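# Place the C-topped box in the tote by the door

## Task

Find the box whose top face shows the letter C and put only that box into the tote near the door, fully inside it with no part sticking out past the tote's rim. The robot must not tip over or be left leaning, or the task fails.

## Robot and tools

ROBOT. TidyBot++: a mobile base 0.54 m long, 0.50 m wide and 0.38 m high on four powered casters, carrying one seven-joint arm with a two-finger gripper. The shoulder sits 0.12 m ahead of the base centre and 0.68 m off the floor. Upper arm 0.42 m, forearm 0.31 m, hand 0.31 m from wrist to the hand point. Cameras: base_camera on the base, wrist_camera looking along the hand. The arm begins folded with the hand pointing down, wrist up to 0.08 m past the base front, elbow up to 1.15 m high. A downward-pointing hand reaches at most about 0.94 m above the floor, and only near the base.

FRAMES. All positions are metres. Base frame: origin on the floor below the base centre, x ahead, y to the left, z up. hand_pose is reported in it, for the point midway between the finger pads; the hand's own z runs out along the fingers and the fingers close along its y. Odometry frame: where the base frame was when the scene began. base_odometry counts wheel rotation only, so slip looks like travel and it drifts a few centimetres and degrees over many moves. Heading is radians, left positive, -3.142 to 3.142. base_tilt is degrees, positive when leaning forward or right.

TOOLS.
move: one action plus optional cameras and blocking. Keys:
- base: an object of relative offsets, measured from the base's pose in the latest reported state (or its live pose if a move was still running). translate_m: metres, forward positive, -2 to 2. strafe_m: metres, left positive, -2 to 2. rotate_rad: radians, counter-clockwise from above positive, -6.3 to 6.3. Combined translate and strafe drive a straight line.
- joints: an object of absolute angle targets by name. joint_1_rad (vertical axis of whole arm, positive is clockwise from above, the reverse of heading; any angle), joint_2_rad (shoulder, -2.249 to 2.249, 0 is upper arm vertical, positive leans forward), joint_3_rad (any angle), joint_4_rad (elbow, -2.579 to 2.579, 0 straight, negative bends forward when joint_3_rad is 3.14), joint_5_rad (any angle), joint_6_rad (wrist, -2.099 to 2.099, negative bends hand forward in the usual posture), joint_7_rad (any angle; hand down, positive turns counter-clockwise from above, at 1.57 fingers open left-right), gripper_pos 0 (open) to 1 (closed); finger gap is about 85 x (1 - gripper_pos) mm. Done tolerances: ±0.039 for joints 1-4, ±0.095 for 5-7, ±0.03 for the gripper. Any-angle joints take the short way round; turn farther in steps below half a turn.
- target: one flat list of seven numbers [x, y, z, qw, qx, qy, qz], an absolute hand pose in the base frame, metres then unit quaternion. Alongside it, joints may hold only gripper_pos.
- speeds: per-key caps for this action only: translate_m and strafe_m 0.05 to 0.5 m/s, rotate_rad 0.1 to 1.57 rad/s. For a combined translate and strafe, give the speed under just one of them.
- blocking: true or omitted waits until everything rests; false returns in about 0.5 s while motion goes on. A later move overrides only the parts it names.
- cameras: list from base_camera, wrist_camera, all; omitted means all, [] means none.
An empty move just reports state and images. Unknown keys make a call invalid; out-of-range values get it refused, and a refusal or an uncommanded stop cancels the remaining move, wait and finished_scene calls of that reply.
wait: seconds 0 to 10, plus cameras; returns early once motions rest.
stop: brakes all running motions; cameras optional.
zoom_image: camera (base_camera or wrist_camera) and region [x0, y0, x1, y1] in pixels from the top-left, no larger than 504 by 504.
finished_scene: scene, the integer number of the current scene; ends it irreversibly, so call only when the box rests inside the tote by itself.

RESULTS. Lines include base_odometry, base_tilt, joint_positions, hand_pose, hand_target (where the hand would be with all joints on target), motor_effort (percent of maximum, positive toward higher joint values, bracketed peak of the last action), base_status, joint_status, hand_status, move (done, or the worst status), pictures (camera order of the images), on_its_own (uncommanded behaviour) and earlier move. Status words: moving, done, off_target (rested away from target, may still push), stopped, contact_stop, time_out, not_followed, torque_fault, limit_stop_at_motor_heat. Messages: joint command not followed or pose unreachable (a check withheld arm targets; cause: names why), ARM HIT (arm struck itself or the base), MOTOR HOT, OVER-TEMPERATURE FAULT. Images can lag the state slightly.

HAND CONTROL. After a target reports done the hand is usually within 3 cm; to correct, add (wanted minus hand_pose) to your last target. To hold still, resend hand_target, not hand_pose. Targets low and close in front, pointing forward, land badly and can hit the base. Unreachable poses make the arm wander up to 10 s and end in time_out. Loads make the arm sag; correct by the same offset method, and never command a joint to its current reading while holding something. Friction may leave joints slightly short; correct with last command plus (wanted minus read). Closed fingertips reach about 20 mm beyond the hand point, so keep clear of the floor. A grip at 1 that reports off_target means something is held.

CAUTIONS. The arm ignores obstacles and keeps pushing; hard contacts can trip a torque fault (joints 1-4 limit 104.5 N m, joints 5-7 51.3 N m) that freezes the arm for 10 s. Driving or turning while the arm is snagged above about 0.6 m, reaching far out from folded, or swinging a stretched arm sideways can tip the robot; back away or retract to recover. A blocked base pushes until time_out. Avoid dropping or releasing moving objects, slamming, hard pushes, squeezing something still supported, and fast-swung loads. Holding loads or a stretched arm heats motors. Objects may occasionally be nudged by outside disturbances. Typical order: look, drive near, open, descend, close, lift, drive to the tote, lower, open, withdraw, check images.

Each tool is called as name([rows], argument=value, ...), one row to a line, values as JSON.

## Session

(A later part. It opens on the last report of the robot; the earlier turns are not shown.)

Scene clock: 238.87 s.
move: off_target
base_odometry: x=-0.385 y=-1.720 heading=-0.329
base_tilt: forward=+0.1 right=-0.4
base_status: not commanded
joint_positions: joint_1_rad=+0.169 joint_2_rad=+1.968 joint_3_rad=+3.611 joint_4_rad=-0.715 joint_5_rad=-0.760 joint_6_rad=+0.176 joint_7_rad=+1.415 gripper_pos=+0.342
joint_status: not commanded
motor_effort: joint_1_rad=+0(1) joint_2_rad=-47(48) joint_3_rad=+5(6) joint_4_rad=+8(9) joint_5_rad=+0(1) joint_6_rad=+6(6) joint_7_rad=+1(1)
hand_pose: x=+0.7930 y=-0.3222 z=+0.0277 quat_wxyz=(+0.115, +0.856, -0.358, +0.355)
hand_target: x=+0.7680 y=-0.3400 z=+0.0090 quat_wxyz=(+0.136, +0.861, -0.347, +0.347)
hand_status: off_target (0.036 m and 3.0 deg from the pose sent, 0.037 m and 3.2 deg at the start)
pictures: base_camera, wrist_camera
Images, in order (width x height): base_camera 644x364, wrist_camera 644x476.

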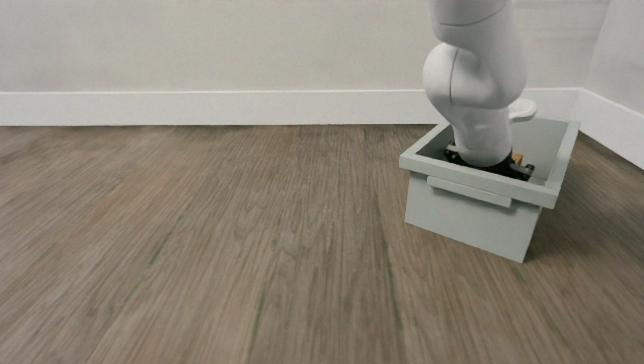

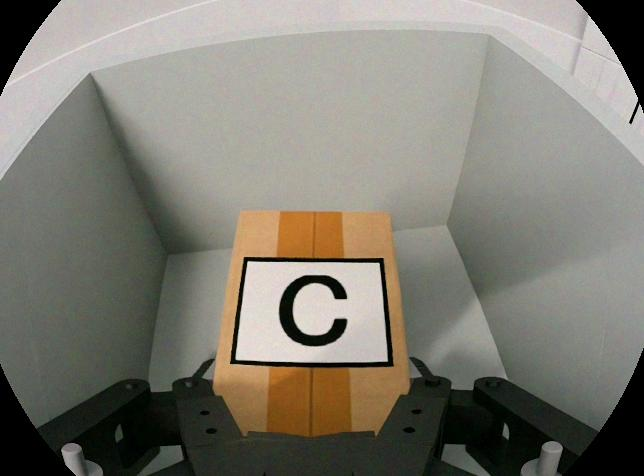

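move(joints={"gripper_pos":0.17})

Scene clock: 241.53 s.
move: done
base_odometry: x=-0.385 y=-1.720 heading=-0.329
base_tilt: forward=+0.1 right=-0.4
base_status: not commanded
joint_positions: joint_1_rad=+0.169 joint_2_rad=+1.973 joint_3_rad=+3.611 joint_4_rad=-0.714 joint_5_rad=-0.761 joint_6_rad=+0.176 joint_7_rad=+1.415 gripper_pos=+0.170
joint_status: all done
motor_effort: joint_1_rad=+1(1) joint_2_rad=-47(48) joint_3_rad=+5(6) joint_4_rad=+8(8) joint_5_rad=-1(1) joint_6_rad=+6(6) joint_7_rad=+0(1)
hand_pose: x=+0.7900 y=-0.3216 z=+0.0244 quat_wxyz=(+0.115, +0.857, -0.358, +0.353)
hand_target: x=+0.7680 y=-0.3400 z=+0.0090 quat_wxyz=(+0.136, +0.861, -0.347, +0.347)
hand_status: not commanded
pictures: base_camera, wrist_camera
Images, in order (width x height): base_camera 644x364, wrist_camera 644x476.

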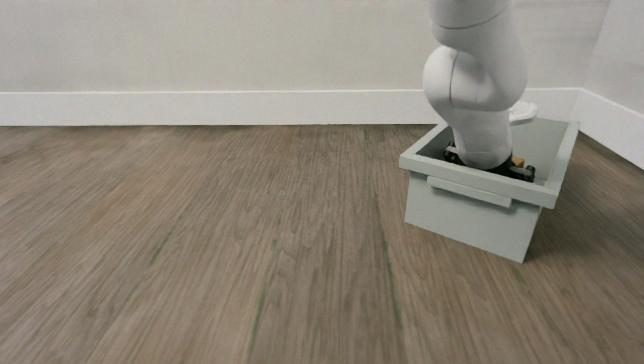

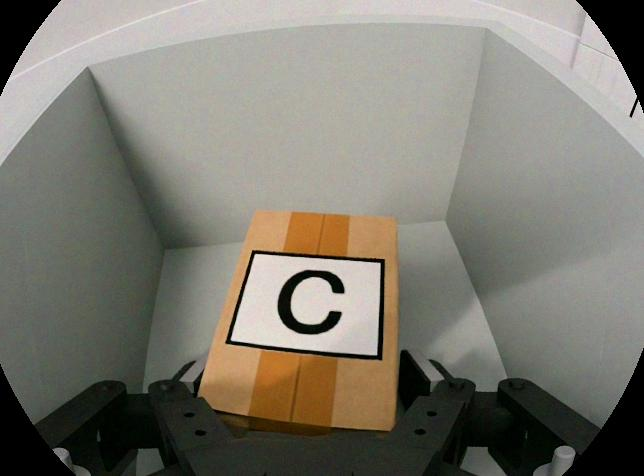

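move(target=[0.705, -0.285, 0.11, 0.135, 0.857, -0.345, 0.345])

move(target=[0.67, -0.25, 0.30, 0.135, 0.857, -0.345, 0.345])

Scene clock: 245.67 s.
move: done
base_odometry: x=-0.385 y=-1.720 heading=-0.329
base_tilt: forward=+0.1 right=-0.4
base_status: not commanded
joint_positions: joint_1_rad=+0.169 joint_2_rad=+1.677 joint_3_rad=+3.395 joint_4_rad=-1.380 joint_5_rad=-0.470 joint_6_rad=+0.486 joint_7_rad=+1.367 gripper_pos=+0.170
joint_status: not commanded
motor_effort: joint_1_rad=+1(4) joint_2_rad=-43(47) joint_3_rad=+5(7) joint_4_rad=+3(8) joint_5_rad=-1(1) joint_6_rad=+5(6) joint_7_rad=+0(1)
hand_pose: x=+0.6771 y=-0.3001 z=+0.0913 quat_wxyz=(+0.155, +0.874, -0.347, +0.303)
hand_target: x=+0.7050 y=-0.2850 z=+0.1100 quat_wxyz=(+0.136, +0.861, -0.347, +0.347)
hand_status: done (0.037 m and 5.6 deg from the pose sent, 0.126 m and 2.8 deg at the start)
pictures: base_camera, wrist_camera
Images, in order (width x height): base_camera 644x364, wrist_camera 644x476.

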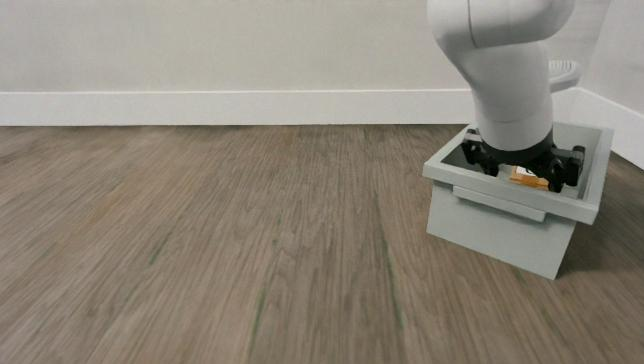

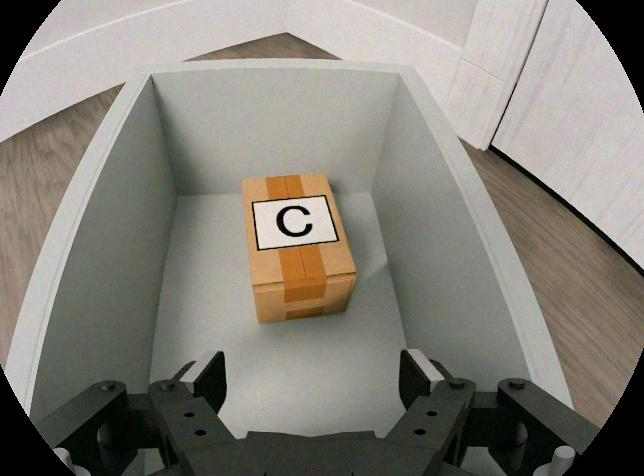

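Scene clock: 247.40 s.
move: done
base_odometry: x=-0.385 y=-1.720 heading=-0.329
base_tilt: forward=+0.1 right=-0.4
base_status: not commanded
joint_positions: joint_1_rad=+0.109 joint_2_rad=+1.213 joint_3_rad=+3.395 joint_4_rad=-1.891 joint_5_rad=-0.413 joint_6_rad=+0.531 joint_7_rad=+1.345 gripper_pos=+0.170
joint_status: not commanded
motor_effort: joint_1_rad=+0(2) joint_2_rad=-40(45) joint_3_rad=+5(6) joint_4_rad=+3(4) joint_5_rad=-1(2) joint_6_rad=+5(6) joint_7_rad=+0(0)
hand_pose: x=+0.6422 y=-0.2686 z=+0.2818 quat_wxyz=(+0.156, +0.870, -0.356, +0.303)
hand_target: x=+0.6700 y=-0.2500 z=+0.3000 quat_wxyz=(+0.136, +0.861, -0.347, +0.347)
hand_status: done (0.038 m and 5.7 deg from the pose sent, 0.215 m and 5.6 deg at the start)
pictures: base_camera, wrist_camera
Images, in order (width x height): base_camera 644x364, wrist_camera 644x476.

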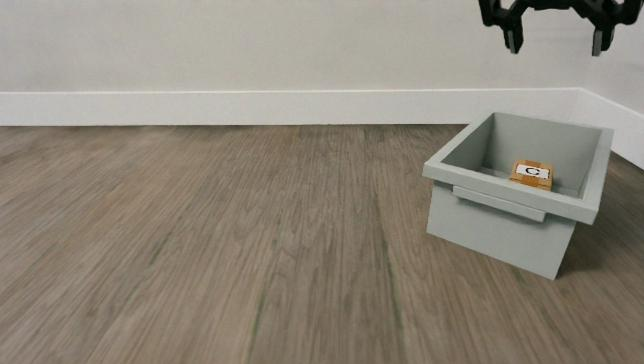

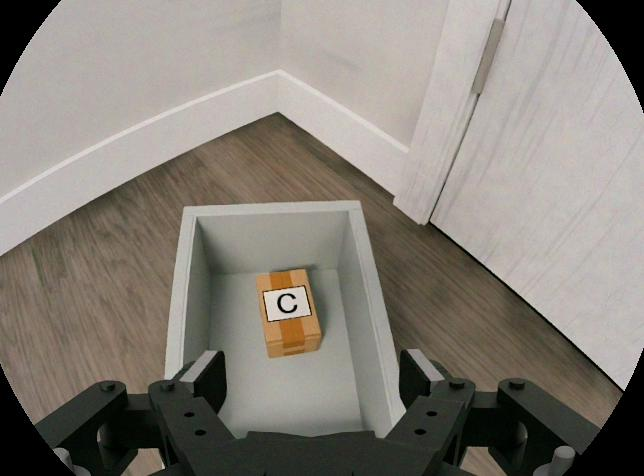

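Success. Next.

finished_scene(scene=2)

The scene is finished: the task was done.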